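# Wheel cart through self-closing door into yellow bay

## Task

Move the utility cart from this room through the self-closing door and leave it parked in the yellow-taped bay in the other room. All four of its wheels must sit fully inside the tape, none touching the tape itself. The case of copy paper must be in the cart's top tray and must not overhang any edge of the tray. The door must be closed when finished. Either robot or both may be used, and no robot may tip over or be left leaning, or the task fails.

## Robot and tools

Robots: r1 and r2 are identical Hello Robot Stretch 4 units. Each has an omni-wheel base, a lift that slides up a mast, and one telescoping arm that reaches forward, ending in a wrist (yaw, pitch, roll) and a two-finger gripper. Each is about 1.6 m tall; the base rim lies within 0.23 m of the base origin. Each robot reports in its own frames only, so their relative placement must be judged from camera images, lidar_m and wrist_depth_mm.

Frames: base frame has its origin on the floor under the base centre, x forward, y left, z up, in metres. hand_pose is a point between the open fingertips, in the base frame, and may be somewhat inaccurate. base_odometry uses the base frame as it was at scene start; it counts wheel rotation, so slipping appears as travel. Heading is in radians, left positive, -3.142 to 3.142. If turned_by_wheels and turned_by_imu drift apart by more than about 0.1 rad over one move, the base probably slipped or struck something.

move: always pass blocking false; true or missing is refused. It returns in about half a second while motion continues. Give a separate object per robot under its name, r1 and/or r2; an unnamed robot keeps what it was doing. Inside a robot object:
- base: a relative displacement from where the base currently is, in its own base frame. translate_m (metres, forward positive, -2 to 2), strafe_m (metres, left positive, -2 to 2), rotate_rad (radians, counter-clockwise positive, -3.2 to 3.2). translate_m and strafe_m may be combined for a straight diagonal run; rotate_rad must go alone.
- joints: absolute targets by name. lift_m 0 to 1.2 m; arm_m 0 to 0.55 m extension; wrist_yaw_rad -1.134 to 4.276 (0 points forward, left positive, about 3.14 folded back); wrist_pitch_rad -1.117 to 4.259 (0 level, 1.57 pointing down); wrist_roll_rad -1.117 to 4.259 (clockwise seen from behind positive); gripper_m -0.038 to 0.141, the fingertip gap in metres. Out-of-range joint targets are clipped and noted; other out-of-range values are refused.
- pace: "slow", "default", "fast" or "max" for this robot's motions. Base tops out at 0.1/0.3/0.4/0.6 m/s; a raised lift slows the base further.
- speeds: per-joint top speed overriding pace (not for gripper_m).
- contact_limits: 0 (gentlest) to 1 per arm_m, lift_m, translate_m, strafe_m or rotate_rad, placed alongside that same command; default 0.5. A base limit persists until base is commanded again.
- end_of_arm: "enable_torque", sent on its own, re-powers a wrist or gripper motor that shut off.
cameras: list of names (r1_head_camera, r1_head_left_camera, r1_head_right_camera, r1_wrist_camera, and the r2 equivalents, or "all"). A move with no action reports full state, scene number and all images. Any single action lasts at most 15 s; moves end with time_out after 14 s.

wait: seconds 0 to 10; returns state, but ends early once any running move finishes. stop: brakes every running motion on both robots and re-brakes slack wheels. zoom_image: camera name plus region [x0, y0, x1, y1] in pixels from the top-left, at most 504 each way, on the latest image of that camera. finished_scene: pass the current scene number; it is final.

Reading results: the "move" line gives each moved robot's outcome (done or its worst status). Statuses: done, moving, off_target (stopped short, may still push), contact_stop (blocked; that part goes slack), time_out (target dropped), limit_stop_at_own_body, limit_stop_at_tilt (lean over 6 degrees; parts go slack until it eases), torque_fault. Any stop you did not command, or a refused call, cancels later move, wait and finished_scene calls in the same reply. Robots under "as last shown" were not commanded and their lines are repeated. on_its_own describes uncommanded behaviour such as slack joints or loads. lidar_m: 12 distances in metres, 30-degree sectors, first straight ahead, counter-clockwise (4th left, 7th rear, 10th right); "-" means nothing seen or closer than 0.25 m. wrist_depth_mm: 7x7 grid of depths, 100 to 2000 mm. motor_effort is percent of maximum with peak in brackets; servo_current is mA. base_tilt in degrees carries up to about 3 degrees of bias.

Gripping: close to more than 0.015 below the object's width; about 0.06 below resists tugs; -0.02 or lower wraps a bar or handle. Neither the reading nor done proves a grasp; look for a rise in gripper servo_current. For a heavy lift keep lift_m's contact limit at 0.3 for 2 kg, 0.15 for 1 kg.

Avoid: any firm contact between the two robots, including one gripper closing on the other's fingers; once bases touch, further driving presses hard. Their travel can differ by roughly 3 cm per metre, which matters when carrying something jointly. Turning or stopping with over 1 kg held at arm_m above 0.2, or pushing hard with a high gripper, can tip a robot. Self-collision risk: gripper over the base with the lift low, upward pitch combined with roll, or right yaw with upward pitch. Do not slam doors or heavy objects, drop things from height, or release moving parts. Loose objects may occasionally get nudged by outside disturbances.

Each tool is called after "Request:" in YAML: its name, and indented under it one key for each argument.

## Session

Request:
move:
  blocking: false

Scene clock: 0.00 s.
r1.base_odometry: x=+0.000 y=+0.000 heading=+0.000
r1.turned_by_wheels: +0.000
r1.turned_by_imu: +0.000
r1.base_tilt: forward=-1.6 right=+1.3
r1.lidar_m: 0.96 1.73 2.02 2.40 3.92 1.60 0.85 0.77 0.78 0.89 0.77 0.78
r1.base_status: not commanded
r1.joint_positions: lift_m=+0.124 arm_m=+0.000 wrist_yaw_rad=+3.194 wrist_pitch_rad=+0.002 wrist_roll_rad=+0.000 gripper_m=+0.056
r1.joint_status: not commanded
r1.measured_speeds: all 0
r1.motor_effort: lift_m=+19 arm_m=-4 wheel_0=-2 wheel_1=+1 wheel_2=+0
r1.servo_current: wrist_yaw_rad=59 wrist_pitch_rad=46 wrist_roll_rad=46 gripper_m=39
r1.hand_pose: x=-0.1216 y=+0.0722 z=+0.3019 quat_wxyz=(-0.026, -0.001, +0.000, +1.000) (m; r1's base frame)
r1.wrist_depth_mm: - 135 - - - - - / - 123 135 - - - - / - 121 191 - - - - / 110 136 194 - - - - / 137 - - - 1618 - - / 226 - 190 1098 188 1160 1118 / 224 163 750 798 768 768 759
r2.base_odometry: x=+0.000 y=+0.000 heading=+0.000
r2.turned_by_wheels: +0.000
r2.turned_by_imu: +0.000
r2.base_tilt: forward=-0.6 right=+0.1
r2.lidar_m: 1.29 1.32 1.58 2.33 2.36 2.78 1.41 1.41 2.77 2.39 2.42 1.48
r2.base_status: not commanded
r2.joint_positions: lift_m=+0.200 arm_m=+0.000 wrist_yaw_rad=+3.211 wrist_pitch_rad=+0.001 wrist_roll_rad=+0.000 gripper_m=+0.056
r2.joint_status: not commanded
r2.measured_speeds: all 0
r2.motor_effort: lift_m=+18 arm_m=-4 wheel_0=-1 wheel_1=+1 wheel_2=+1
r2.servo_current: wrist_yaw_rad=46 wrist_pitch_rad=39 wrist_roll_rad=52 gripper_m=52
r2.hand_pose: x=-0.1229 y=+0.0671 z=+0.3779 quat_wxyz=(-0.035, -0.001, +0.000, +0.999) (m; r2's base frame)
r2.wrist_depth_mm: - - 137 - - - - / - - 137 - - - - / - 109 138 - - - - / - 140 175 - - - - / 214 - - - - - - / 213 1281 196 1255 190 1336 1182 / 208 243 866 - - 854 878
pictures: r1_head_camera, r1_head_left_camera, r1_head_right_camera, r1_wrist_camera, r2_head_camera, r2_head_left_camera, r2_head_right_camera, r2_wrist_camera
Images, in order (width x height): r1_head_camera 420x560, r1_head_left_camera 420x672, r1_head_right_camera 420x672, r1_wrist_camera 616x392, r2_head_camera 420x560, r2_head_left_camera 420x672, r2_head_right_camera 420x672, r2_wrist_camera 616x392.

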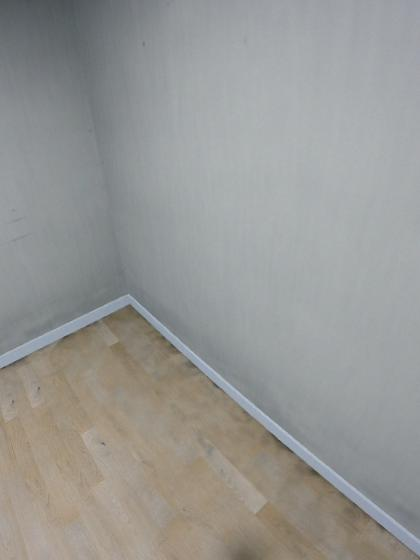

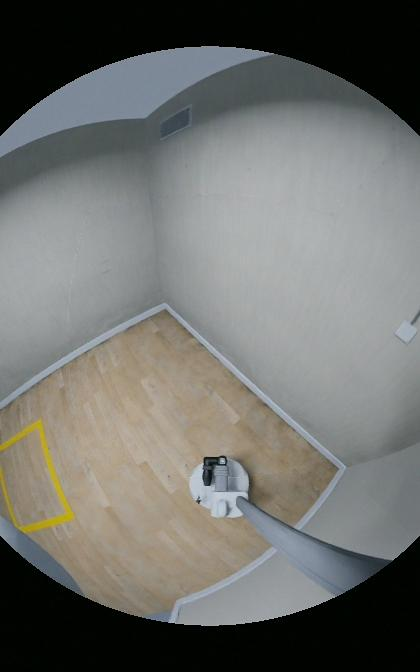

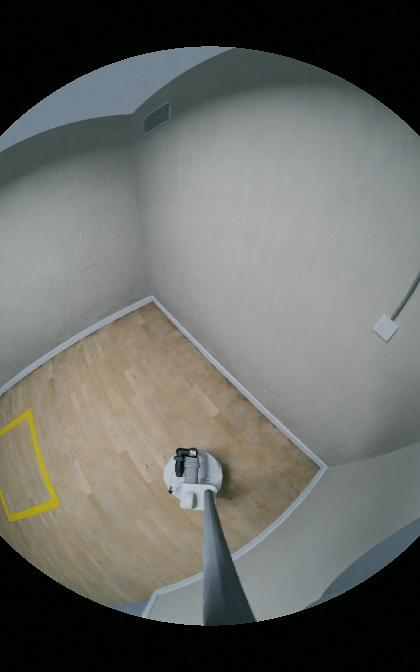

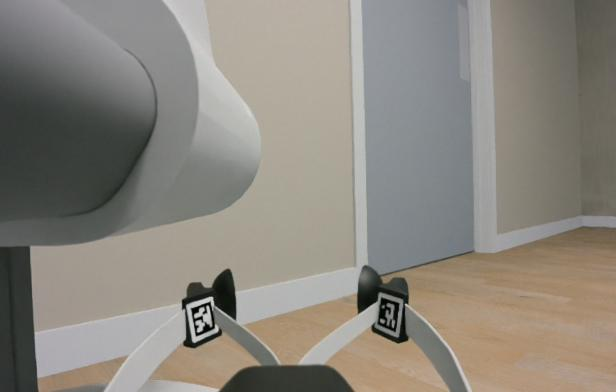

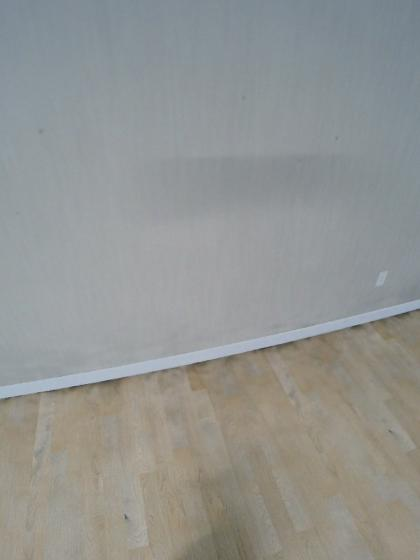

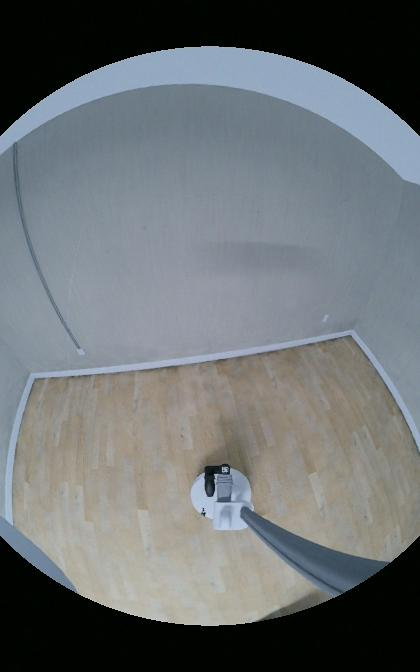

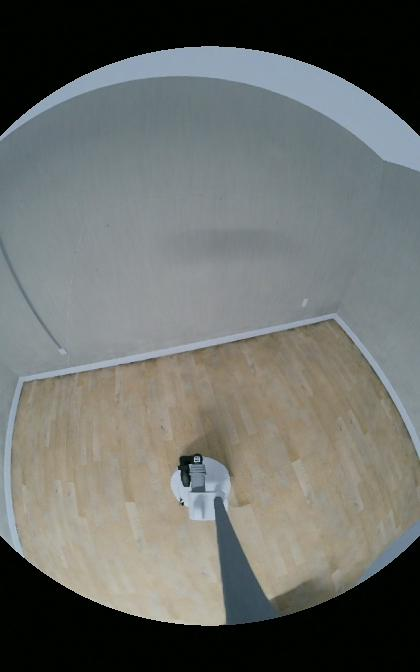

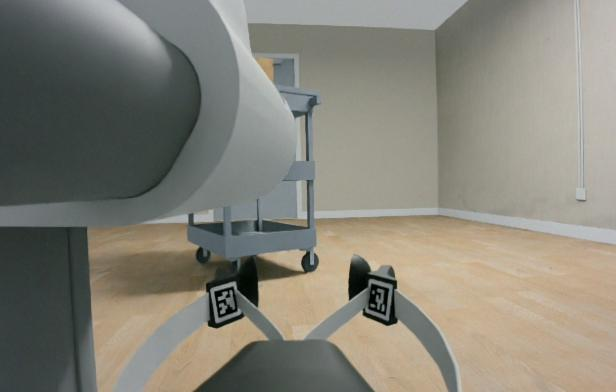

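Request:
move:
  blocking: false
  r1: {"base":{"rotate_rad":2.7},"joints":{"lift_m":0.75}}
  r2: {"base":{"rotate_rad":3.14},"joints":{"lift_m":0.75}}

Request:
wait:
  seconds: 2.5

Request:
wait:
  seconds: 1.5
  cameras: ["r1_head_camera","r1_head_left_camera","r2_head_camera","r2_head_left_camera","r2_head_right_camera"]

Request:
zoom_image:
  camera: "r2_head_camera"
  region: [0, 0, 420, 400]

Scene clock: 8.00 s.
move: r1 moving; r2 moving
r1.base_odometry: x=+0.000 y=+0.000 heading=+0.253
r1.turned_by_wheels: +0.253
r1.turned_by_imu: +0.253
r1.base_tilt: forward=-1.6 right=+1.3
r1.lidar_m: 1.15 2.01 2.11 2.98 2.65 1.07 0.80 0.74 0.81 0.80 0.72 0.82
r1.base_status: rotate_rad moving
r1.joint_positions: lift_m=+0.162 arm_m=+0.000 wrist_yaw_rad=+3.194 wrist_pitch_rad=+0.002 wrist_roll_rad=+0.000 gripper_m=+0.056
r1.joint_status: lift_m moving
r1.measured_speeds: translate_m=+0.000 strafe_m=+0.000 rotate_rad=+0.974 lift_m=+0.146 arm_m=+0.000 wrist_yaw_rad=+0.000 wrist_pitch_rad=+0.000 wrist_roll_rad=+0.000
r1.motor_effort: lift_m=+24(27) arm_m=-4(4) wheel_0=-7(9) wheel_1=-6(7) wheel_2=-6(7)
r1.servo_current: wrist_yaw_rad=46(59) wrist_pitch_rad=39(52) wrist_roll_rad=33(65) gripper_m=39(46)
r1.hand_pose: x=-0.1216 y=+0.0722 z=+0.3395 quat_wxyz=(-0.026, -0.001, +0.000, +1.000) (m; r1's base frame)
r1.wrist_depth_mm: - 135 - - - - 1808 / - 123 135 - - - 1808 / - 121 192 - - - 1756 / 111 136 195 - - - 1808 / 137 - - - - - 1808 / 216 - 190 - 188 1229 1229 / 224 151 831 153 854 820 878
r2.base_odometry: x=+0.000 y=+0.000 heading=+0.252
r2.turned_by_wheels: +0.252
r2.turned_by_imu: +0.245
r2.base_tilt: forward=-0.7 right=+0.0
r2.lidar_m: 1.29 1.38 1.94 2.33 2.46 3.37 1.44 3.35 2.49 2.40 1.84 1.36
r2.base_status: rotate_rad moving
r2.joint_positions: lift_m=+0.238 arm_m=+0.000 wrist_yaw_rad=+3.211 wrist_pitch_rad=+0.001 wrist_roll_rad=+0.000 gripper_m=+0.056
r2.joint_status: lift_m moving
r2.measured_speeds: translate_m=+0.002 strafe_m=+0.000 rotate_rad=+0.977 lift_m=+0.146 arm_m=+0.000 wrist_yaw_rad=+0.000 wrist_pitch_rad=+0.000 wrist_roll_rad=+0.000
r2.motor_effort: lift_m=+23(25) arm_m=-4(4) wheel_0=-4(9) wheel_1=-10(10) wheel_2=-10(11)
r2.servo_current: wrist_yaw_rad=52(52) wrist_pitch_rad=46(46) wrist_roll_rad=52(65) gripper_m=46(52)
r2.hand_pose: x=-0.1229 y=+0.0671 z=+0.4157 quat_wxyz=(-0.035, -0.001, +0.000, +0.999) (m; r2's base frame)
r2.wrist_depth_mm: - - 137 - - - - / - - 137 1756 - - - / - 110 138 - - - - / - 140 176 - - - - / 215 - - - - - - / 213 1366 196 1430 190 1464 1281 / 210 242 1008 - - 976 946
pictures: none

Scene clock: 10.50 s.
earlier move: r1 moving; r2 moving
r1.base_odometry: x=+0.000 y=+0.000 heading=+2.699
r1.turned_by_wheels: +2.447
r1.turned_by_imu: +2.460
r1.base_tilt: forward=-1.6 right=+1.3
r1.lidar_m: 1.30 0.82 0.74 0.77 0.87 0.77 0.79 0.98 2.03 2.01 2.55 3.92
r1.base_status: done
r1.joint_positions: lift_m=+0.748 arm_m=+0.000 wrist_yaw_rad=+3.194 wrist_pitch_rad=+0.002 wrist_roll_rad=+0.000 gripper_m=+0.056
r1.joint_status: lift_m moving
r1.measured_speeds: translate_m=+0.000 strafe_m=+0.000 rotate_rad=+0.000 lift_m=+0.029 arm_m=+0.000 wrist_yaw_rad=+0.000 wrist_pitch_rad=+0.000 wrist_roll_rad=+0.000
r1.motor_effort: lift_m=+25(28) arm_m=-4(4) wheel_0=-3(10) wheel_1=-3(9) wheel_2=-2(8)
r1.servo_current: wrist_yaw_rad=39(65) wrist_pitch_rad=46(52) wrist_roll_rad=33(65) gripper_m=39(52)
r1.hand_pose: x=-0.1216 y=+0.0722 z=+0.9261 quat_wxyz=(-0.026, -0.001, +0.000, +1.000) (m; r1's base frame)
r1.wrist_depth_mm: - 135 - - - - - / - 122 135 - - - - / - 121 191 - - - - / 110 136 194 - - - - / 137 - - - - - - / 215 - 191 - 187 - - / - 140 - 137 - - -
r2.base_odometry: x=+0.000 y=+0.000 heading=+3.139
r2.turned_by_wheels: +2.887
r2.turned_by_imu: +2.810
r2.base_tilt: forward=-0.7 right=+0.1
r2.lidar_m: 1.43 1.40 2.82 2.36 2.41 1.53 1.30 1.31 1.52 2.34 2.36 2.72
r2.base_status: done
r2.joint_positions: lift_m=+0.750 arm_m=+0.000 wrist_yaw_rad=+3.211 wrist_pitch_rad=+0.001 wrist_roll_rad=+0.000 gripper_m=+0.056
r2.joint_status: lift_m moving
r2.measured_speeds: all 0
r2.motor_effort: lift_m=+21(26) arm_m=-4(4) wheel_0=-3(10) wheel_1=-3(10) wheel_2=-6(13)
r2.servo_current: wrist_yaw_rad=52(52) wrist_pitch_rad=33(46) wrist_roll_rad=52(65) gripper_m=52(52)
r2.hand_pose: x=-0.1228 y=+0.0671 z=+0.9276 quat_wxyz=(-0.035, -0.001, +0.000, +0.999) (m; r2's base frame)
r2.wrist_depth_mm: - - 137 - - - - / - 107 137 - - - - / - 113 138 234 - - - / - 140 164 - - - - / 216 - - - - - - / 213 - 190 - 188 - - / 211 123 - - - - -
wait: 2.50 s; no rest
pictures: none

Scene clock: 10.60 s.
earlier move: r1 moving; r2 done
r1.base_odometry: x=+0.000 y=+0.000 heading=+2.699
r1.turned_by_wheels: +0.000
r1.turned_by_imu: +0.000
r1.base_tilt: forward=-1.6 right=+1.2
r1.lidar_m: 1.27 0.84 0.74 0.77 0.85 0.77 0.79 1.00 2.04 2.06 2.57 3.93
r1.base_status: done
r1.joint_positions: lift_m=+0.750 arm_m=+0.000 wrist_yaw_rad=+3.194 wrist_pitch_rad=+0.002 wrist_roll_rad=+0.000 gripper_m=+0.056
r1.joint_status: lift_m moving
r1.measured_speeds: translate_m=+0.000 strafe_m=+0.000 rotate_rad=+0.000 lift_m=+0.002 arm_m=+0.000 wrist_yaw_rad=+0.000 wrist_pitch_rad=+0.000 wrist_roll_rad=+0.000
r1.motor_effort: lift_m=+23(28) arm_m=-4(4) wheel_0=-3(10) wheel_1=-3(9) wheel_2=-2(8)
r1.servo_current: wrist_yaw_rad=39(65) wrist_pitch_rad=39(52) wrist_roll_rad=46(65) gripper_m=39(52)
r1.hand_pose: x=-0.1216 y=+0.0722 z=+0.9271 quat_wxyz=(-0.026, -0.001, +0.000, +1.000) (m; r1's base frame)
r1.wrist_depth_mm: - 135 - - - - - / - 122 145 - - - - / - 120 191 - - - - / 110 136 193 - - - - / 137 - - - - - - / 215 - 191 - 187 - - / - 140 - 137 - - -
r2.base_odometry: x=+0.000 y=+0.000 heading=+3.139
r2.turned_by_wheels: +0.000
r2.turned_by_imu: +0.000
r2.base_tilt: forward=-0.7 right=+0.1
r2.lidar_m: 1.42 1.38 2.79 2.39 2.41 1.56 1.32 1.32 1.55 2.32 2.35 2.74
r2.base_status: done
r2.joint_positions: lift_m=+0.750 arm_m=+0.000 wrist_yaw_rad=+3.211 wrist_pitch_rad=+0.001 wrist_roll_rad=+0.000 gripper_m=+0.056
r2.joint_status: all done
r2.measured_speeds: all 0
r2.motor_effort: lift_m=+21(26) arm_m=-4(4) wheel_0=-3(10) wheel_1=-3(10) wheel_2=-6(13)
r2.servo_current: wrist_yaw_rad=46(52) wrist_pitch_rad=39(46) wrist_roll_rad=46(65) gripper_m=59(59)
r2.hand_pose: x=-0.1228 y=+0.0671 z=+0.9276 quat_wxyz=(-0.035, -0.001, +0.000, +0.999) (m; r2's base frame)
r2.wrist_depth_mm: - - 137 - - - - / - 107 137 - - - - / - 113 138 234 - - - / - 140 164 - - - - / 215 - - - - - - / 212 - 190 - 188 - - / 211 123 - - - - -
wait: 0.10 of 1.5 s (r2 has come to rest)
pictures: r1_head_camera, r1_head_left_camera, r2_head_camera, r2_head_left_camera, r2_head_right_camera
Images, in order (width x height): r1_head_camera 420x560, r1_head_left_camera 420x672, r2_head_camera 420x560, r2_head_left_camera 420x672, r2_head_right_camera 420x672.

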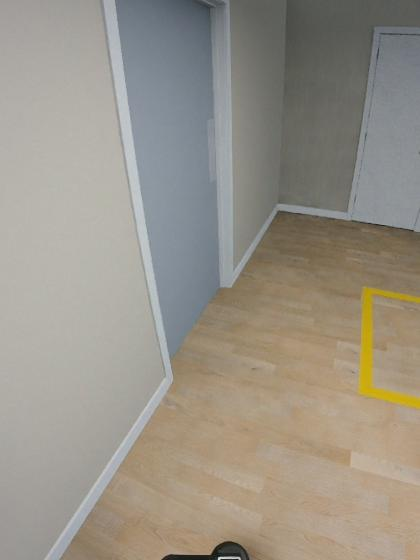

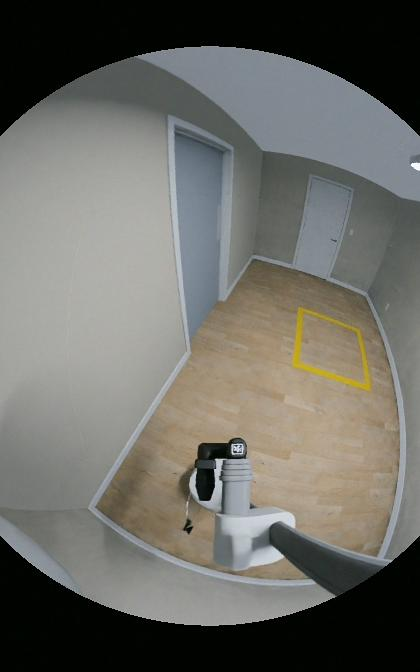

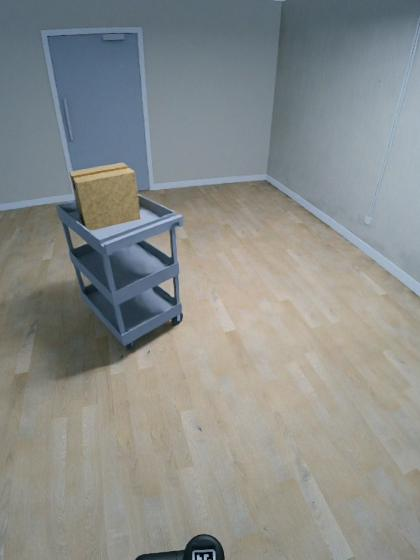

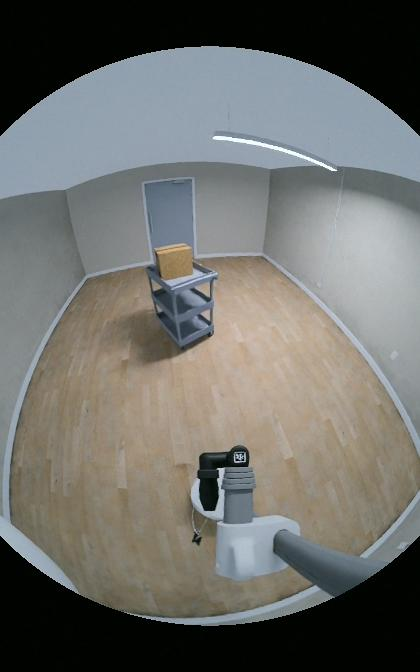

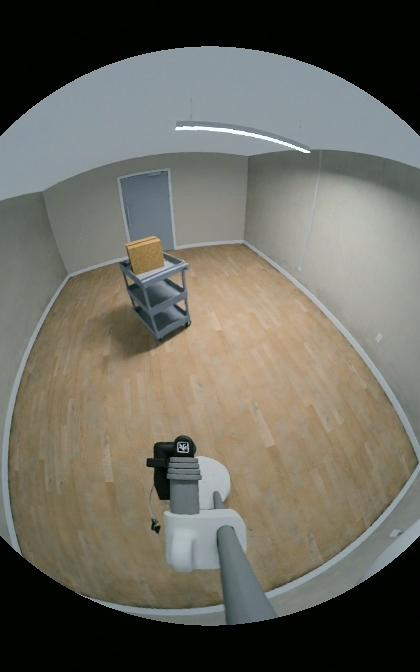

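Scaled by 1.200 from the camera's 420x560 image, which has a finer 1200x1600 frame.

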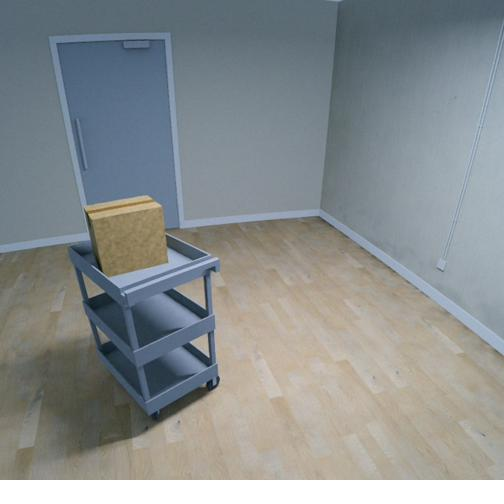

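Request:
move:
  blocking: false
  r1: {"base":{"rotate_rad":1.23},"joints":{"gripper_m":0.0}}
  r2: {"base":{"rotate_rad":0.87},"joints":{"wrist_yaw_rad":0.0,"wrist_roll_rad":1.57,"gripper_m":0.141,"lift_m":0.657}}

Request:
wait:
  seconds: 1.2

Request:
wait:
  seconds: 1.5

Request:
move:
  blocking: false
  r1: {"base":{"strafe_m":-1.6}}
  r2: {"base":{"strafe_m":-0.78,"translate_m":0.1}}

Request:
wait:
  seconds: 4

Request:
wait:
  seconds: 4
  cameras: ["r1_head_camera","r1_head_left_camera","r2_head_camera","r2_head_left_camera","r2_wrist_camera"]

Scene clock: 53.00 s.
earlier move: r1 done
move: r1 moving; r2 moving
r1.base_odometry: x=+0.000 y=+0.000 heading=+2.952
r1.turned_by_wheels: +0.253
r1.turned_by_imu: +0.254
r1.base_tilt: forward=-1.6 right=+1.3
r1.lidar_m: 0.97 0.79 0.75 0.83 0.79 0.76 0.84 1.26 2.05 2.19 3.25 2.20
r1.base_status: rotate_rad moving
r1.joint_positions: lift_m=+0.750 arm_m=+0.000 wrist_yaw_rad=+3.194 wrist_pitch_rad=+0.002 wrist_roll_rad=+0.000 gripper_m=+0.037
r1.joint_status: gripper_m moving; the others done
r1.measured_speeds: translate_m=+0.000 strafe_m=+0.000 rotate_rad=+0.971 lift_m=+0.000 arm_m=+0.000 wrist_yaw_rad=+0.000 wrist_pitch_rad=+0.000 wrist_roll_rad=+0.000
r1.motor_effort: lift_m=+24(24) arm_m=-4(4) wheel_0=-7(9) wheel_1=-8(9) wheel_2=-7(8)
r1.servo_current: wrist_yaw_rad=52(78) wrist_pitch_rad=39(46) wrist_roll_rad=59(59) gripper_m=117(117)
r1.hand_pose: x=-0.1216 y=+0.0722 z=+0.9271 quat_wxyz=(-0.026, -0.001, +0.000, +1.000) (m; r1's base frame)
r1.wrist_depth_mm: - 135 - - - - - / - 123 135 - - - - / - 121 190 - - - - / 110 136 195 - - - - / 137 - - - - - - / 216 - 190 - 186 - - / - 143 - 138 152 - -
r2.base_odometry: x=+0.000 y=+0.000 heading=-2.891
r2.turned_by_wheels: +0.253
r2.turned_by_imu: +0.246
r2.base_tilt: forward=-0.7 right=+0.1
r2.lidar_m: 1.39 3.44 2.49 2.41 1.86 1.37 1.29 1.37 1.87 2.33 2.43 3.34
r2.base_status: rotate_rad moving
r2.joint_positions: lift_m=+0.712 arm_m=+0.000 wrist_yaw_rad=+2.649 wrist_pitch_rad=+0.001 wrist_roll_rad=+0.588 gripper_m=+0.075
r2.joint_status: lift_m moving; wrist_yaw_rad moving; wrist_roll_rad moving; gripper_m moving
r2.measured_speeds: translate_m=+0.002 strafe_m=-0.001 rotate_rad=+0.970 lift_m=-0.146 arm_m=+0.000 wrist_yaw_rad=-1.743 wrist_pitch_rad=+0.000 wrist_roll_rad=+1.820
r2.motor_effort: lift_m=+14(21) arm_m=-4(4) wheel_0=-4(10) wheel_1=-9(10) wheel_2=-10(11)
r2.servo_current: wrist_yaw_rad=59(111) wrist_pitch_rad=39(46) wrist_roll_rad=85(85) gripper_m=85(98)
r2.hand_pose: x=-0.0417 y=+0.2135 z=+0.8902 quat_wxyz=(+0.234, +0.070, +0.281, +0.928) (m; r2's base frame)
r2.wrist_depth_mm: - - - - - - - / - - - - - - - / - - - - - - - / - - - - - - - / 264 - - - - 1921 1808 / 253 - 189 - 188 1808 1430 / - - - - - 1397 1229
pictures: none

Scene clock: 54.20 s.
earlier move: r1 moving; r2 moving
r1.base_odometry: x=+0.000 y=+0.000 heading=-2.354
r1.turned_by_wheels: +0.977
r1.turned_by_imu: +0.982
r1.base_tilt: forward=-1.6 right=+1.3
r1.lidar_m: 0.74 0.79 0.79 0.78 0.82 1.17 2.01 2.15 3.00 2.78 1.09 0.79
r1.base_status: rotate_rad moving
r1.joint_positions: lift_m=+0.750 arm_m=+0.000 wrist_yaw_rad=+3.194 wrist_pitch_rad=+0.002 wrist_roll_rad=+0.000 gripper_m=+0.001
r1.joint_status: all done
r1.measured_speeds: all 0
r1.motor_effort: lift_m=+24(24) arm_m=-4(4) wheel_0=-4(11) wheel_1=+0(9) wheel_2=+1(8)
r1.servo_current: wrist_yaw_rad=65(78) wrist_pitch_rad=33(52) wrist_roll_rad=65(72) gripper_m=46(117)
r1.hand_pose: x=-0.1216 y=+0.0722 z=+0.9272 quat_wxyz=(-0.026, -0.001, +0.000, +1.000) (m; r1's base frame)
r1.wrist_depth_mm: - 135 - - - - - / - 123 146 - - - - / - 121 192 - - - - / 110 136 206 - - - - / 217 - - - - - - / - - - 203 - - - / - - 187 183 155 - -
r2.base_odometry: x=+0.000 y=+0.000 heading=-2.275
r2.turned_by_wheels: +0.616
r2.turned_by_imu: +0.600
r2.base_tilt: forward=-0.7 right=+0.0
r2.lidar_m: 3.16 2.43 2.40 1.72 1.34 1.29 1.43 2.12 2.33 2.48 1.60 1.41
r2.base_status: done
r2.joint_positions: lift_m=+0.657 arm_m=+0.000 wrist_yaw_rad=+0.569 wrist_pitch_rad=+0.001 wrist_roll_rad=+1.568 gripper_m=+0.141
r2.joint_status: lift_m moving; wrist_yaw_rad moving; wrist_roll_rad moving; gripper_m moving
r2.measured_speeds: translate_m=+0.000 strafe_m=+0.000 rotate_rad=+0.000 lift_m=+0.000 arm_m=+0.000 wrist_yaw_rad=-1.737 wrist_pitch_rad=+0.000 wrist_roll_rad=+0.000
r2.motor_effort: lift_m=+12(21) arm_m=-4(4) wheel_0=-3(11) wheel_1=-3(10) wheel_2=-4(11)
r2.servo_current: wrist_yaw_rad=117(130) wrist_pitch_rad=39(46) wrist_roll_rad=33(104) gripper_m=52(117)
r2.hand_pose: x=+0.4610 y=+0.0816 z=+0.8352 quat_wxyz=(+0.680, +0.678, +0.198, +0.198) (m; r2's base frame)
r2.wrist_depth_mm: - - - - - 1661 1138 / - - - - - 1661 1138 / - - - - - 1661 1160 / - - - - - 1661 1160 / - - - - - 1576 1160 / - - - - - 1397 1160 / - - - - - 1808 1182
wait: 1.20 s; no rest
pictures: none

Scene clock: 54.37 s.
earlier move: r1 done; r2 moving
r1.base_odometry: x=+0.000 y=+0.000 heading=-2.354
r1.turned_by_wheels: +0.000
r1.turned_by_imu: +0.000
r1.base_tilt: forward=-1.6 right=+1.3
r1.lidar_m: 0.75 0.80 0.81 0.76 0.82 1.16 2.00 2.14 3.02 2.77 1.06 0.78
r1.base_status: done
r1.joint_positions: lift_m=+0.750 arm_m=+0.000 wrist_yaw_rad=+3.194 wrist_pitch_rad=+0.002 wrist_roll_rad=+0.000 gripper_m=+0.001
r1.joint_status: all done
r1.measured_speeds: all 0
r1.motor_effort: lift_m=+24(24) arm_m=-4(4) wheel_0=-2(11) wheel_1=+0(9) wheel_2=+1(8)
r1.servo_current: wrist_yaw_rad=46(78) wrist_pitch_rad=39(52) wrist_roll_rad=39(72) gripper_m=46(117)
r1.hand_pose: x=-0.1216 y=+0.0722 z=+0.9272 quat_wxyz=(-0.026, -0.001, +0.000, +1.000) (m; r1's base frame)
r1.wrist_depth_mm: - 135 - - - - - / - 123 146 - - - - / - 121 191 - - - - / 110 135 206 - - - - / 216 - - - - - - / - - - 203 - - - / - - 187 183 155 - -
r2.base_odometry: x=+0.000 y=+0.000 heading=-2.275
r2.turned_by_wheels: +0.000
r2.turned_by_imu: +0.000
r2.base_tilt: forward=-0.7 right=+0.1
r2.lidar_m: 3.18 2.43 2.38 1.74 1.35 1.28 1.41 2.08 2.33 2.50 1.60 1.39
r2.base_status: done
r2.joint_positions: lift_m=+0.657 arm_m=+0.000 wrist_yaw_rad=+0.279 wrist_pitch_rad=+0.001 wrist_roll_rad=+1.568 gripper_m=+0.141
r2.joint_status: lift_m moving; wrist_yaw_rad moving; wrist_roll_rad moving; the others done
r2.measured_speeds: translate_m=+0.000 strafe_m=+0.000 rotate_rad=+0.000 lift_m=+0.000 arm_m=+0.000 wrist_yaw_rad=-1.735 wrist_pitch_rad=+0.000 wrist_roll_rad=+0.000
r2.motor_effort: lift_m=+12(21) arm_m=-4(4) wheel_0=-2(11) wheel_1=-3(10) wheel_2=-4(11)
r2.servo_current: wrist_yaw_rad=85(130) wrist_pitch_rad=46(46) wrist_roll_rad=59(104) gripper_m=52(117)
r2.hand_pose: x=+0.4722 y=-0.0045 z=+0.8352 quat_wxyz=(+0.701, +0.699, +0.099, +0.098) (m; r2's base frame)
r2.wrist_depth_mm: - - - - - 1661 1118 / - - - - - 1661 1160 / - - - - - 1661 1182 / - - - - - 1661 1160 / - - - - - 1537 1160 / - - - - - 1366 1182 / - - - - - 1863 1160
wait: 0.17 of 1.5 s (r1 has come to rest)
pictures: none

Scene clock: 54.87 s.
earlier move: r2 moving
move: r1 moving; r2 moving
r1.base_odometry: x=-0.026 y=+0.026 heading=-2.354
r1.turned_by_wheels: +0.000
r1.turned_by_imu: +0.000
r1.base_tilt: forward=-1.6 right=+1.2
r1.lidar_m: 0.73 0.79 0.85 0.81 0.85 1.20 2.02 2.14 2.99 2.76 1.07 0.78
r1.base_status: strafe_m moving
r1.joint_positions: lift_m=+0.750 arm_m=+0.000 wrist_yaw_rad=+3.194 wrist_pitch_rad=+0.002 wrist_roll_rad=+0.000 gripper_m=+0.001
r1.joint_status: not commanded
r1.measured_speeds: translate_m=+0.000 strafe_m=-0.140 rotate_rad=+0.000 lift_m=+0.000 arm_m=+0.000 wrist_yaw_rad=+0.000 wrist_pitch_rad=+0.000 wrist_roll_rad=+0.000
r1.motor_effort: lift_m=+24(24) arm_m=-4(4) wheel_0=+10(10) wheel_1=-6(10) wheel_2=-1(2)
r1.servo_current: wrist_yaw_rad=33(59) wrist_pitch_rad=39(46) wrist_roll_rad=52(59) gripper_m=46(52)
r1.hand_pose: x=-0.1216 y=+0.0722 z=+0.9272 quat_wxyz=(-0.026, -0.001, +0.000, +1.000) (m; r1's base frame)
r1.wrist_depth_mm: - 135 - - - - - / - 124 146 - - - - / - 121 192 - - - - / 111 136 206 - - - - / 217 - - - - - - / - - - 203 - - - / - - 187 183 156 - -
r2.base_odometry: x=-0.028 y=+0.019 heading=-2.275
r2.turned_by_wheels: -0.001
r2.turned_by_imu: -0.001
r2.base_tilt: forward=-0.7 right=+0.1
r2.lidar_m: 3.20 2.45 2.40 1.78 1.35 1.33 1.43 2.12 2.30 2.47 1.57 1.36
r2.base_status: translate_m moving; strafe_m moving
r2.joint_positions: lift_m=+0.657 arm_m=+0.000 wrist_yaw_rad=+0.003 wrist_pitch_rad=+0.001 wrist_roll_rad=+1.568 gripper_m=+0.141
r2.joint_status: lift_m moving; wrist_yaw_rad moving; wrist_roll_rad moving
r2.measured_speeds: translate_m=+0.016 strafe_m=-0.131 rotate_rad=+0.002 lift_m=+0.000 arm_m=+0.000 wrist_yaw_rad=+0.000 wrist_pitch_rad=+0.000 wrist_roll_rad=+0.000
r2.motor_effort: lift_m=+15(17) arm_m=-4(4) wheel_0=+13(13) wheel_1=-11(13) wheel_2=-6(8)
r2.servo_current: wrist_yaw_rad=52(91) wrist_pitch_rad=46(46) wrist_roll_rad=46(59) gripper_m=46(52)
r2.hand_pose: x=+0.4596 y=-0.0866 z=+0.8352 quat_wxyz=(+0.708, +0.706, +0.001, +0.001) (m; r2's base frame)
r2.wrist_depth_mm: - - - - - 1537 1138 / - - - - - 1618 1160 / - - - - - 1708 1160 / - - - - - 1708 1138 / - - - - - 1618 1160 / - - - - - 1366 1160 / - - - - - 1808 1182
pictures: none

Scene clock: 58.37 s.
earlier move: r1 moving; r2 done
r1.base_odometry: x=-0.741 y=+0.737 heading=-2.354
r1.turned_by_wheels: +0.000
r1.turned_by_imu: -0.007
r1.base_tilt: forward=-1.6 right=+1.3
r1.lidar_m: 0.71 0.77 1.08 1.80 1.90 2.11 2.03 2.17 3.01 2.75 1.13 0.83
r1.base_status: strafe_m moving
r1.joint_positions: lift_m=+0.750 arm_m=+0.000 wrist_yaw_rad=+3.194 wrist_pitch_rad=+0.002 wrist_roll_rad=+0.000 gripper_m=+0.001
r1.joint_status: not commanded
r1.measured_speeds: translate_m=+0.000 strafe_m=-0.300 rotate_rad=-0.001 lift_m=+0.000 arm_m=+0.000 wrist_yaw_rad=+0.000 wrist_pitch_rad=+0.000 wrist_roll_rad=+0.000
r1.motor_effort: lift_m=+24(24) arm_m=-4(4) wheel_0=+7(11) wheel_1=-6(11) wheel_2=+1(2)
r1.servo_current: wrist_yaw_rad=39(78) wrist_pitch_rad=46(52) wrist_roll_rad=33(65) gripper_m=52(52)
r1.hand_pose: x=-0.1216 y=+0.0722 z=+0.9272 quat_wxyz=(-0.026, -0.001, +0.000, +1.000) (m; r1's base frame)
r1.wrist_depth_mm: - 135 - - - - - / - 123 146 - - - - / - 121 191 - - - - / 111 136 207 - - - - / 216 - - - - - - / - - - 204 - - - / - - 188 183 156 - -
r2.base_odometry: x=-0.659 y=+0.429 heading=-2.275
r2.turned_by_wheels: +0.000
r2.turned_by_imu: +0.000
r2.base_tilt: forward=-0.6 right=+0.1
r2.lidar_m: 1.04 3.03 2.94 2.41 1.88 1.83 1.97 1.79 1.75 1.92 2.80 1.06
r2.base_status: done
r2.joint_positions: lift_m=+0.657 arm_m=+0.000 wrist_yaw_rad=+0.003 wrist_pitch_rad=+0.001 wrist_roll_rad=+1.568 gripper_m=+0.141
r2.joint_status: all done
r2.measured_speeds: all 0
r2.motor_effort: lift_m=+14(17) arm_m=-4(4) wheel_0=+0(14) wheel_1=-2(13) wheel_2=-5(9)
r2.servo_current: wrist_yaw_rad=52(91) wrist_pitch_rad=39(52) wrist_roll_rad=59(59) gripper_m=46(59)
r2.hand_pose: x=+0.4596 y=-0.0866 z=+0.8352 quat_wxyz=(+0.708, +0.706, +0.001, +0.001) (m; r2's base frame)
r2.wrist_depth_mm: - - - - - 1661 1138 / - - - 1182 - 1430 - / - - - 1025 - 1397 - / - - - 1098 1499 891 - / - - - - - 1397 1118 / - - - - - 1366 1182 / - - - - - 1808 1160
wait: 3.50 of 4 s (r2 has come to rest)
pictures: none

Scene clock: 61.03 s.
earlier move: r1 done
r1.base_odometry: x=-1.134 y=+1.129 heading=-2.354
r1.turned_by_wheels: +0.000
r1.turned_by_imu: -0.004
r1.base_tilt: forward=-1.6 right=+1.3
r1.lidar_m: 0.78 0.84 1.07 2.36 2.49 2.14 2.04 2.18 2.42 2.34 1.03 0.83
r1.base_status: done
r1.joint_positions: lift_m=+0.750 arm_m=+0.000 wrist_yaw_rad=+3.194 wrist_pitch_rad=+0.002 wrist_roll_rad=+0.000 gripper_m=+0.001
r1.joint_status: not commanded
r1.measured_speeds: all 0
r1.motor_effort: lift_m=+24(24) arm_m=-4(4) wheel_0=+1(11) wheel_1=+0(11) wheel_2=+0(2)
r1.servo_current: wrist_yaw_rad=39(78) wrist_pitch_rad=33(52) wrist_roll_rad=39(65) gripper_m=46(52)
r1.hand_pose: x=-0.1216 y=+0.0722 z=+0.9272 quat_wxyz=(-0.026, -0.001, +0.000, +1.000) (m; r1's base frame)
r1.wrist_depth_mm: - 135 - - - - - / - 123 141 - - - - / - 124 161 - - - - / 109 135 215 - - - - / 215 - - - - - - / - - - 204 - - - / - - 187 183 145 - -
r2.base_odometry: x=-0.659 y=+0.429 heading=-2.275
r2.turned_by_wheels: +0.000
r2.turned_by_imu: +0.000
r2.base_tilt: forward=-0.7 right=+0.1
r2.lidar_m: 1.05 3.02 2.94 2.42 1.88 1.84 1.99 1.79 1.75 1.90 2.74 1.06
r2.base_status: done
r2.joint_positions: lift_m=+0.657 arm_m=+0.000 wrist_yaw_rad=+0.003 wrist_pitch_rad=+0.001 wrist_roll_rad=+1.568 gripper_m=+0.141
r2.joint_status: all done
r2.measured_speeds: all 0
r2.motor_effort: lift_m=+14(17) arm_m=-4(5) wheel_0=+1(14) wheel_1=-2(13) wheel_2=-5(9)
r2.servo_current: wrist_yaw_rad=52(91) wrist_pitch_rad=46(52) wrist_roll_rad=52(59) gripper_m=52(59)
r2.hand_pose: x=+0.4596 y=-0.0866 z=+0.8352 quat_wxyz=(+0.708, +0.706, +0.001, +0.001) (m; r2's base frame)
r2.wrist_depth_mm: - - - - - 1661 1138 / - - - 1205 - 1366 - / - - - 1025 - 1366 - / - - - 1098 1464 878 - / - - - - - 1397 1098 / - - - - - 1366 1160 / - - - - - 1808 1160
wait: 2.67 of 4 s (r1 has come to rest)
pictures: r1_head_camera, r1_head_left_camera, r2_head_camera, r2_head_left_camera, r2_wrist_camera
Images, in order (width x height): r1_head_camera 420x560, r1_head_left_camera 420x672, r2_head_camera 420x560, r2_head_left_camera 420x672, r2_wrist_camera 616x392.

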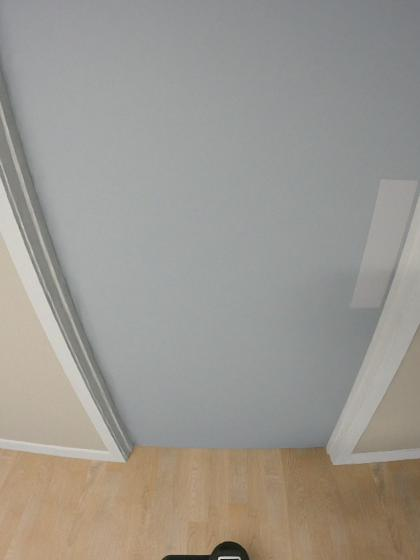

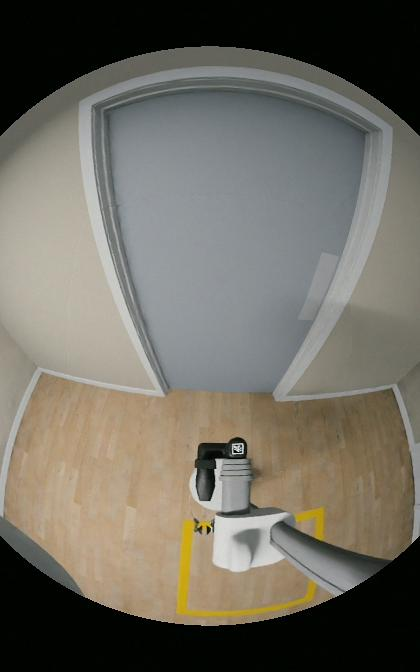

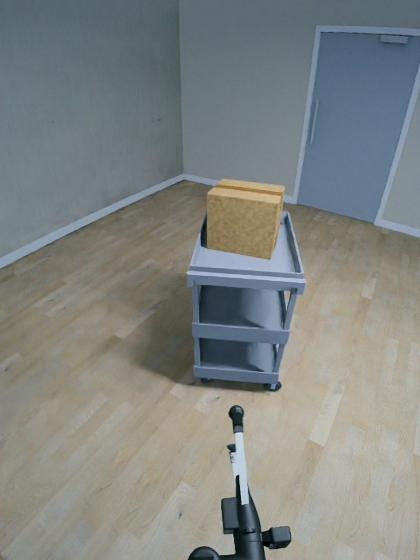

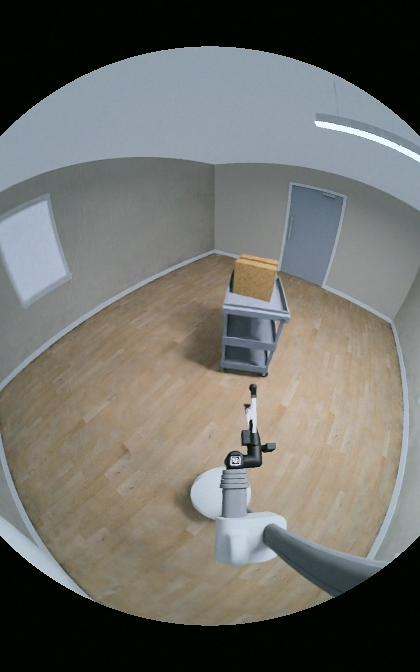

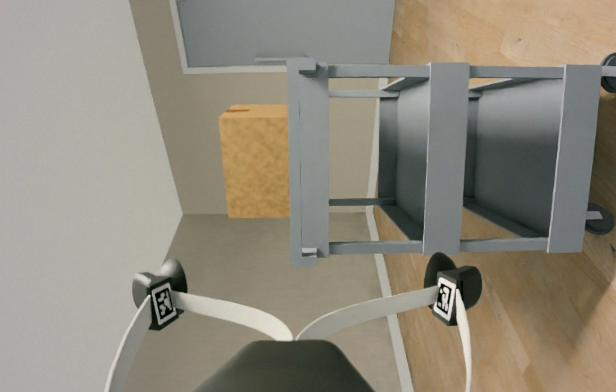

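Request:
move:
  blocking: false
  r1: {"base":{"translate_m":0.42,"strafe_m":-0.17}}
  r2: {"base":{"strafe_m":-0.14,"translate_m":0.54},"joints":{"arm_m":0.1}}

Request:
wait:
  seconds: 3

Request:
wait:
  seconds: 3
  cameras: ["r1_head_left_camera","r2_head_camera","r2_wrist_camera"]

Scene clock: 68.83 s.
move: r1 moving; r2 moving
r1.base_odometry: x=-1.165 y=+1.115 heading=-2.353
r1.turned_by_wheels: +0.000
r1.turned_by_imu: +0.000
r1.base_tilt: forward=-1.6 right=+1.3
r1.lidar_m: 0.76 0.82 1.02 2.38 2.47 2.16 2.08 2.21 2.45 2.35 0.97 0.81
r1.base_status: translate_m moving; strafe_m moving
r1.joint_positions: lift_m=+0.750 arm_m=+0.000 wrist_yaw_rad=+3.194 wrist_pitch_rad=+0.002 wrist_roll_rad=+0.000 gripper_m=+0.001
r1.joint_status: not commanded
r1.measured_speeds: translate_m=+0.122 strafe_m=-0.049 rotate_rad=+0.005 lift_m=+0.000 arm_m=+0.000 wrist_yaw_rad=+0.000 wrist_pitch_rad=+0.000 wrist_roll_rad=+0.000
r1.motor_effort: lift_m=+24(24) arm_m=-4(4) wheel_0=+8(9) wheel_1=+5(5) wheel_2=-8(8)
r1.servo_current: wrist_yaw_rad=59(65) wrist_pitch_rad=39(46) wrist_roll_rad=52(59) gripper_m=46(52)
r1.hand_pose: x=-0.1216 y=+0.0722 z=+0.9272 quat_wxyz=(-0.026, -0.001, +0.000, +1.000) (m; r1's base frame)
r1.wrist_depth_mm: - 134 - - - - - / - 119 141 - - - - / - 124 161 - - - - / 109 135 214 - - - - / 213 - - - - - - / - - - 202 - - - / - - 187 184 145 - -
r2.base_odometry: x=-0.686 y=+0.411 heading=-2.275
r2.turned_by_wheels: +0.000
r2.turned_by_imu: +0.001
r2.base_tilt: forward=-0.7 right=+0.1
r2.lidar_m: 0.99 3.02 2.92 2.47 1.90 1.87 2.01 1.82 1.77 1.90 2.79 1.02
r2.base_status: translate_m moving; strafe_m moving
r2.joint_positions: lift_m=+0.657 arm_m=+0.051 wrist_yaw_rad=+0.003 wrist_pitch_rad=+0.001 wrist_roll_rad=+1.568 gripper_m=+0.141
r2.joint_status: arm_m moving
r2.measured_speeds: translate_m=+0.120 strafe_m=-0.032 rotate_rad=+0.004 lift_m=+0.000 arm_m=+0.195 wrist_yaw_rad=-0.001 wrist_pitch_rad=+0.000 wrist_roll_rad=+0.001
r2.motor_effort: lift_m=+14(14) arm_m=+7(11) wheel_0=+13(13) wheel_1=+5(6) wheel_2=-12(14)
r2.servo_current: wrist_yaw_rad=39(52) wrist_pitch_rad=39(46) wrist_roll_rad=59(59) gripper_m=52(52)
r2.hand_pose: x=+0.5101 y=-0.0867 z=+0.8352 quat_wxyz=(+0.708, +0.706, +0.001, +0.001) (m; r2's base frame)
r2.wrist_depth_mm: - - - - - 1618 1138 / - - - 1098 - 1182 - / - - 1025 960 - 798 - / - - - 1025 - 809 - / - - - - - 1366 1160 / - - - - - 1366 1182 / - - - - - 1808 1160
pictures: none

Scene clock: 71.23 s.
earlier move: r1 done; r2 moving
r1.base_odometry: x=-1.551 y=+0.951 heading=-2.353
r1.turned_by_wheels: +0.000
r1.turned_by_imu: -0.001
r1.base_tilt: forward=-1.6 right=+1.3
r1.lidar_m: 0.38 0.35 0.58 1.34 2.64 2.57 2.47 2.61 2.27 1.16 0.44 0.39
r1.base_status: done
r1.joint_positions: lift_m=+0.750 arm_m=+0.000 wrist_yaw_rad=+3.194 wrist_pitch_rad=+0.002 wrist_roll_rad=+0.000 gripper_m=+0.001
r1.joint_status: not commanded
r1.measured_speeds: all 0
r1.motor_effort: lift_m=+24(24) arm_m=-4(4) wheel_0=+0(11) wheel_1=+3(5) wheel_2=+1(10)
r1.servo_current: wrist_yaw_rad=46(65) wrist_pitch_rad=46(52) wrist_roll_rad=39(65) gripper_m=52(59)
r1.hand_pose: x=-0.1216 y=+0.0722 z=+0.9272 quat_wxyz=(-0.026, -0.001, +0.000, +1.000) (m; r1's base frame)
r1.wrist_depth_mm: - 135 - - - - - / - 121 135 - - - - / - 123 177 - - - - / 110 136 211 - - - - / 216 - - - - - - / - - - 203 - - - / - - 187 183 145 - -
r2.base_odometry: x=-1.114 y=+0.109 heading=-2.275
r2.turned_by_wheels: +0.000
r2.turned_by_imu: +0.001
r2.base_tilt: forward=-0.6 right=+0.1
r2.lidar_m: 0.50 0.55 2.76 2.99 2.40 2.33 2.52 2.00 1.96 2.08 3.08 0.50
r2.base_status: translate_m moving; strafe_m moving
r2.joint_positions: lift_m=+0.657 arm_m=+0.100 wrist_yaw_rad=+0.002 wrist_pitch_rad=+0.001 wrist_roll_rad=+1.568 gripper_m=+0.141
r2.joint_status: all done
r2.measured_speeds: translate_m=+0.034 strafe_m=-0.009 rotate_rad=+0.000 lift_m=+0.000 arm_m=+0.000 wrist_yaw_rad=-0.002 wrist_pitch_rad=+0.000 wrist_roll_rad=+0.000
r2.motor_effort: lift_m=+14(15) arm_m=+8(11) wheel_0=+8(14) wheel_1=+3(7) wheel_2=-6(14)
r2.servo_current: wrist_yaw_rad=39(59) wrist_pitch_rad=46(46) wrist_roll_rad=52(59) gripper_m=52(59)
r2.hand_pose: x=+0.5593 y=-0.0867 z=+0.8352 quat_wxyz=(+0.708, +0.706, +0.001, +0.001) (m; r2's base frame)
r2.wrist_depth_mm: - - 148 203 204 1618 1138 / - - 152 208 209 788 - / - 415 407 214 215 798 - / - 436 161 220 820 - - / - 462 164 225 226 - - / - 500 168 232 195 - - / - - - - - 1808 -
wait: 2.40 of 3 s (r1 has come to rest)
pictures: none

Scene clock: 71.63 s.
earlier move: r2 done
r1.base_odometry: x=-1.551 y=+0.951 heading=-2.353
r1.turned_by_wheels: +0.000
r1.turned_by_imu: +0.000
r1.base_tilt: forward=-1.6 right=+1.2
r1.lidar_m: 0.37 0.40 0.57 1.32 2.64 2.58 2.48 2.61 2.25 1.20 0.45 0.39
r1.base_status: done
r1.joint_positions: lift_m=+0.750 arm_m=+0.000 wrist_yaw_rad=+3.194 wrist_pitch_rad=+0.002 wrist_roll_rad=+0.000 gripper_m=+0.001
r1.joint_status: not commanded
r1.measured_speeds: all 0
r1.motor_effort: lift_m=+24(24) arm_m=-4(4) wheel_0=+0(11) wheel_1=+3(5) wheel_2=+1(10)
r1.servo_current: wrist_yaw_rad=39(65) wrist_pitch_rad=39(52) wrist_roll_rad=59(65) gripper_m=52(59)
r1.hand_pose: x=-0.1216 y=+0.0722 z=+0.9272 quat_wxyz=(-0.026, -0.001, +0.000, +1.000) (m; r1's base frame)
r1.wrist_depth_mm: - 135 - - - - - / - 120 135 - - - - / - 123 177 - - - - / 110 136 211 - - - - / 215 - - - - - - / - - - 204 - - - / - - 187 183 144 - -
r2.base_odometry: x=-1.115 y=+0.108 heading=-2.275
r2.turned_by_wheels: +0.000
r2.turned_by_imu: +0.000
r2.base_tilt: forward=-0.7 right=+0.1
r2.lidar_m: 0.48 0.54 2.76 2.99 2.41 2.37 2.53 2.01 1.96 2.11 3.12 0.51
r2.base_status: done
r2.joint_positions: lift_m=+0.657 arm_m=+0.100 wrist_yaw_rad=+0.002 wrist_pitch_rad=+0.001 wrist_roll_rad=+1.568 gripper_m=+0.141
r2.joint_status: all done
r2.measured_speeds: all 0
r2.motor_effort: lift_m=+14(15) arm_m=+8(11) wheel_0=+3(14) wheel_1=+3(7) wheel_2=-4(14)
r2.servo_current: wrist_yaw_rad=52(59) wrist_pitch_rad=33(46) wrist_roll_rad=46(59) gripper_m=52(59)
r2.hand_pose: x=+0.5593 y=-0.0868 z=+0.8352 quat_wxyz=(+0.708, +0.706, +0.001, +0.000) (m; r2's base frame)
r2.wrist_depth_mm: - - 146 200 200 1708 1160 / - - 580 204 205 741 - / - 418 407 210 211 788 - / - 433 424 216 217 820 - / - 466 452 223 223 820 - / - - 169 227 213 - - / - - - - - 1921 -
wait: 0.40 of 3 s (r2 has come to rest)
pictures: r1_head_left_camera, r2_head_camera, r2_wrist_camera
Images, in order (width x height): r1_head_left_camera 420x672, r2_head_camera 420x560, r2_wrist_camera 616x392.

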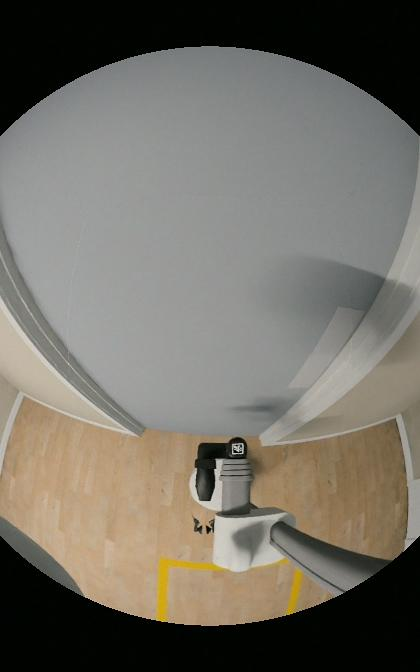

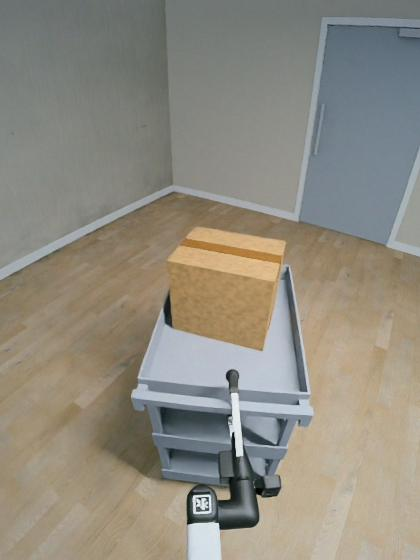

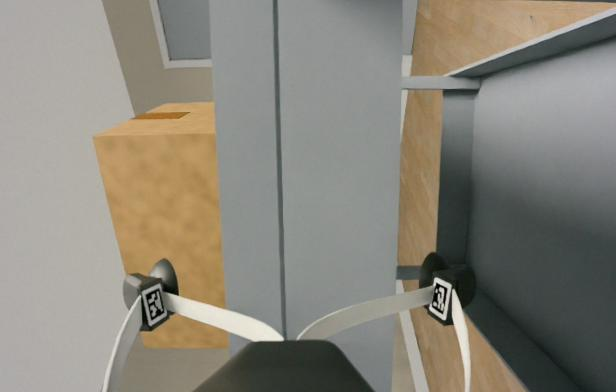

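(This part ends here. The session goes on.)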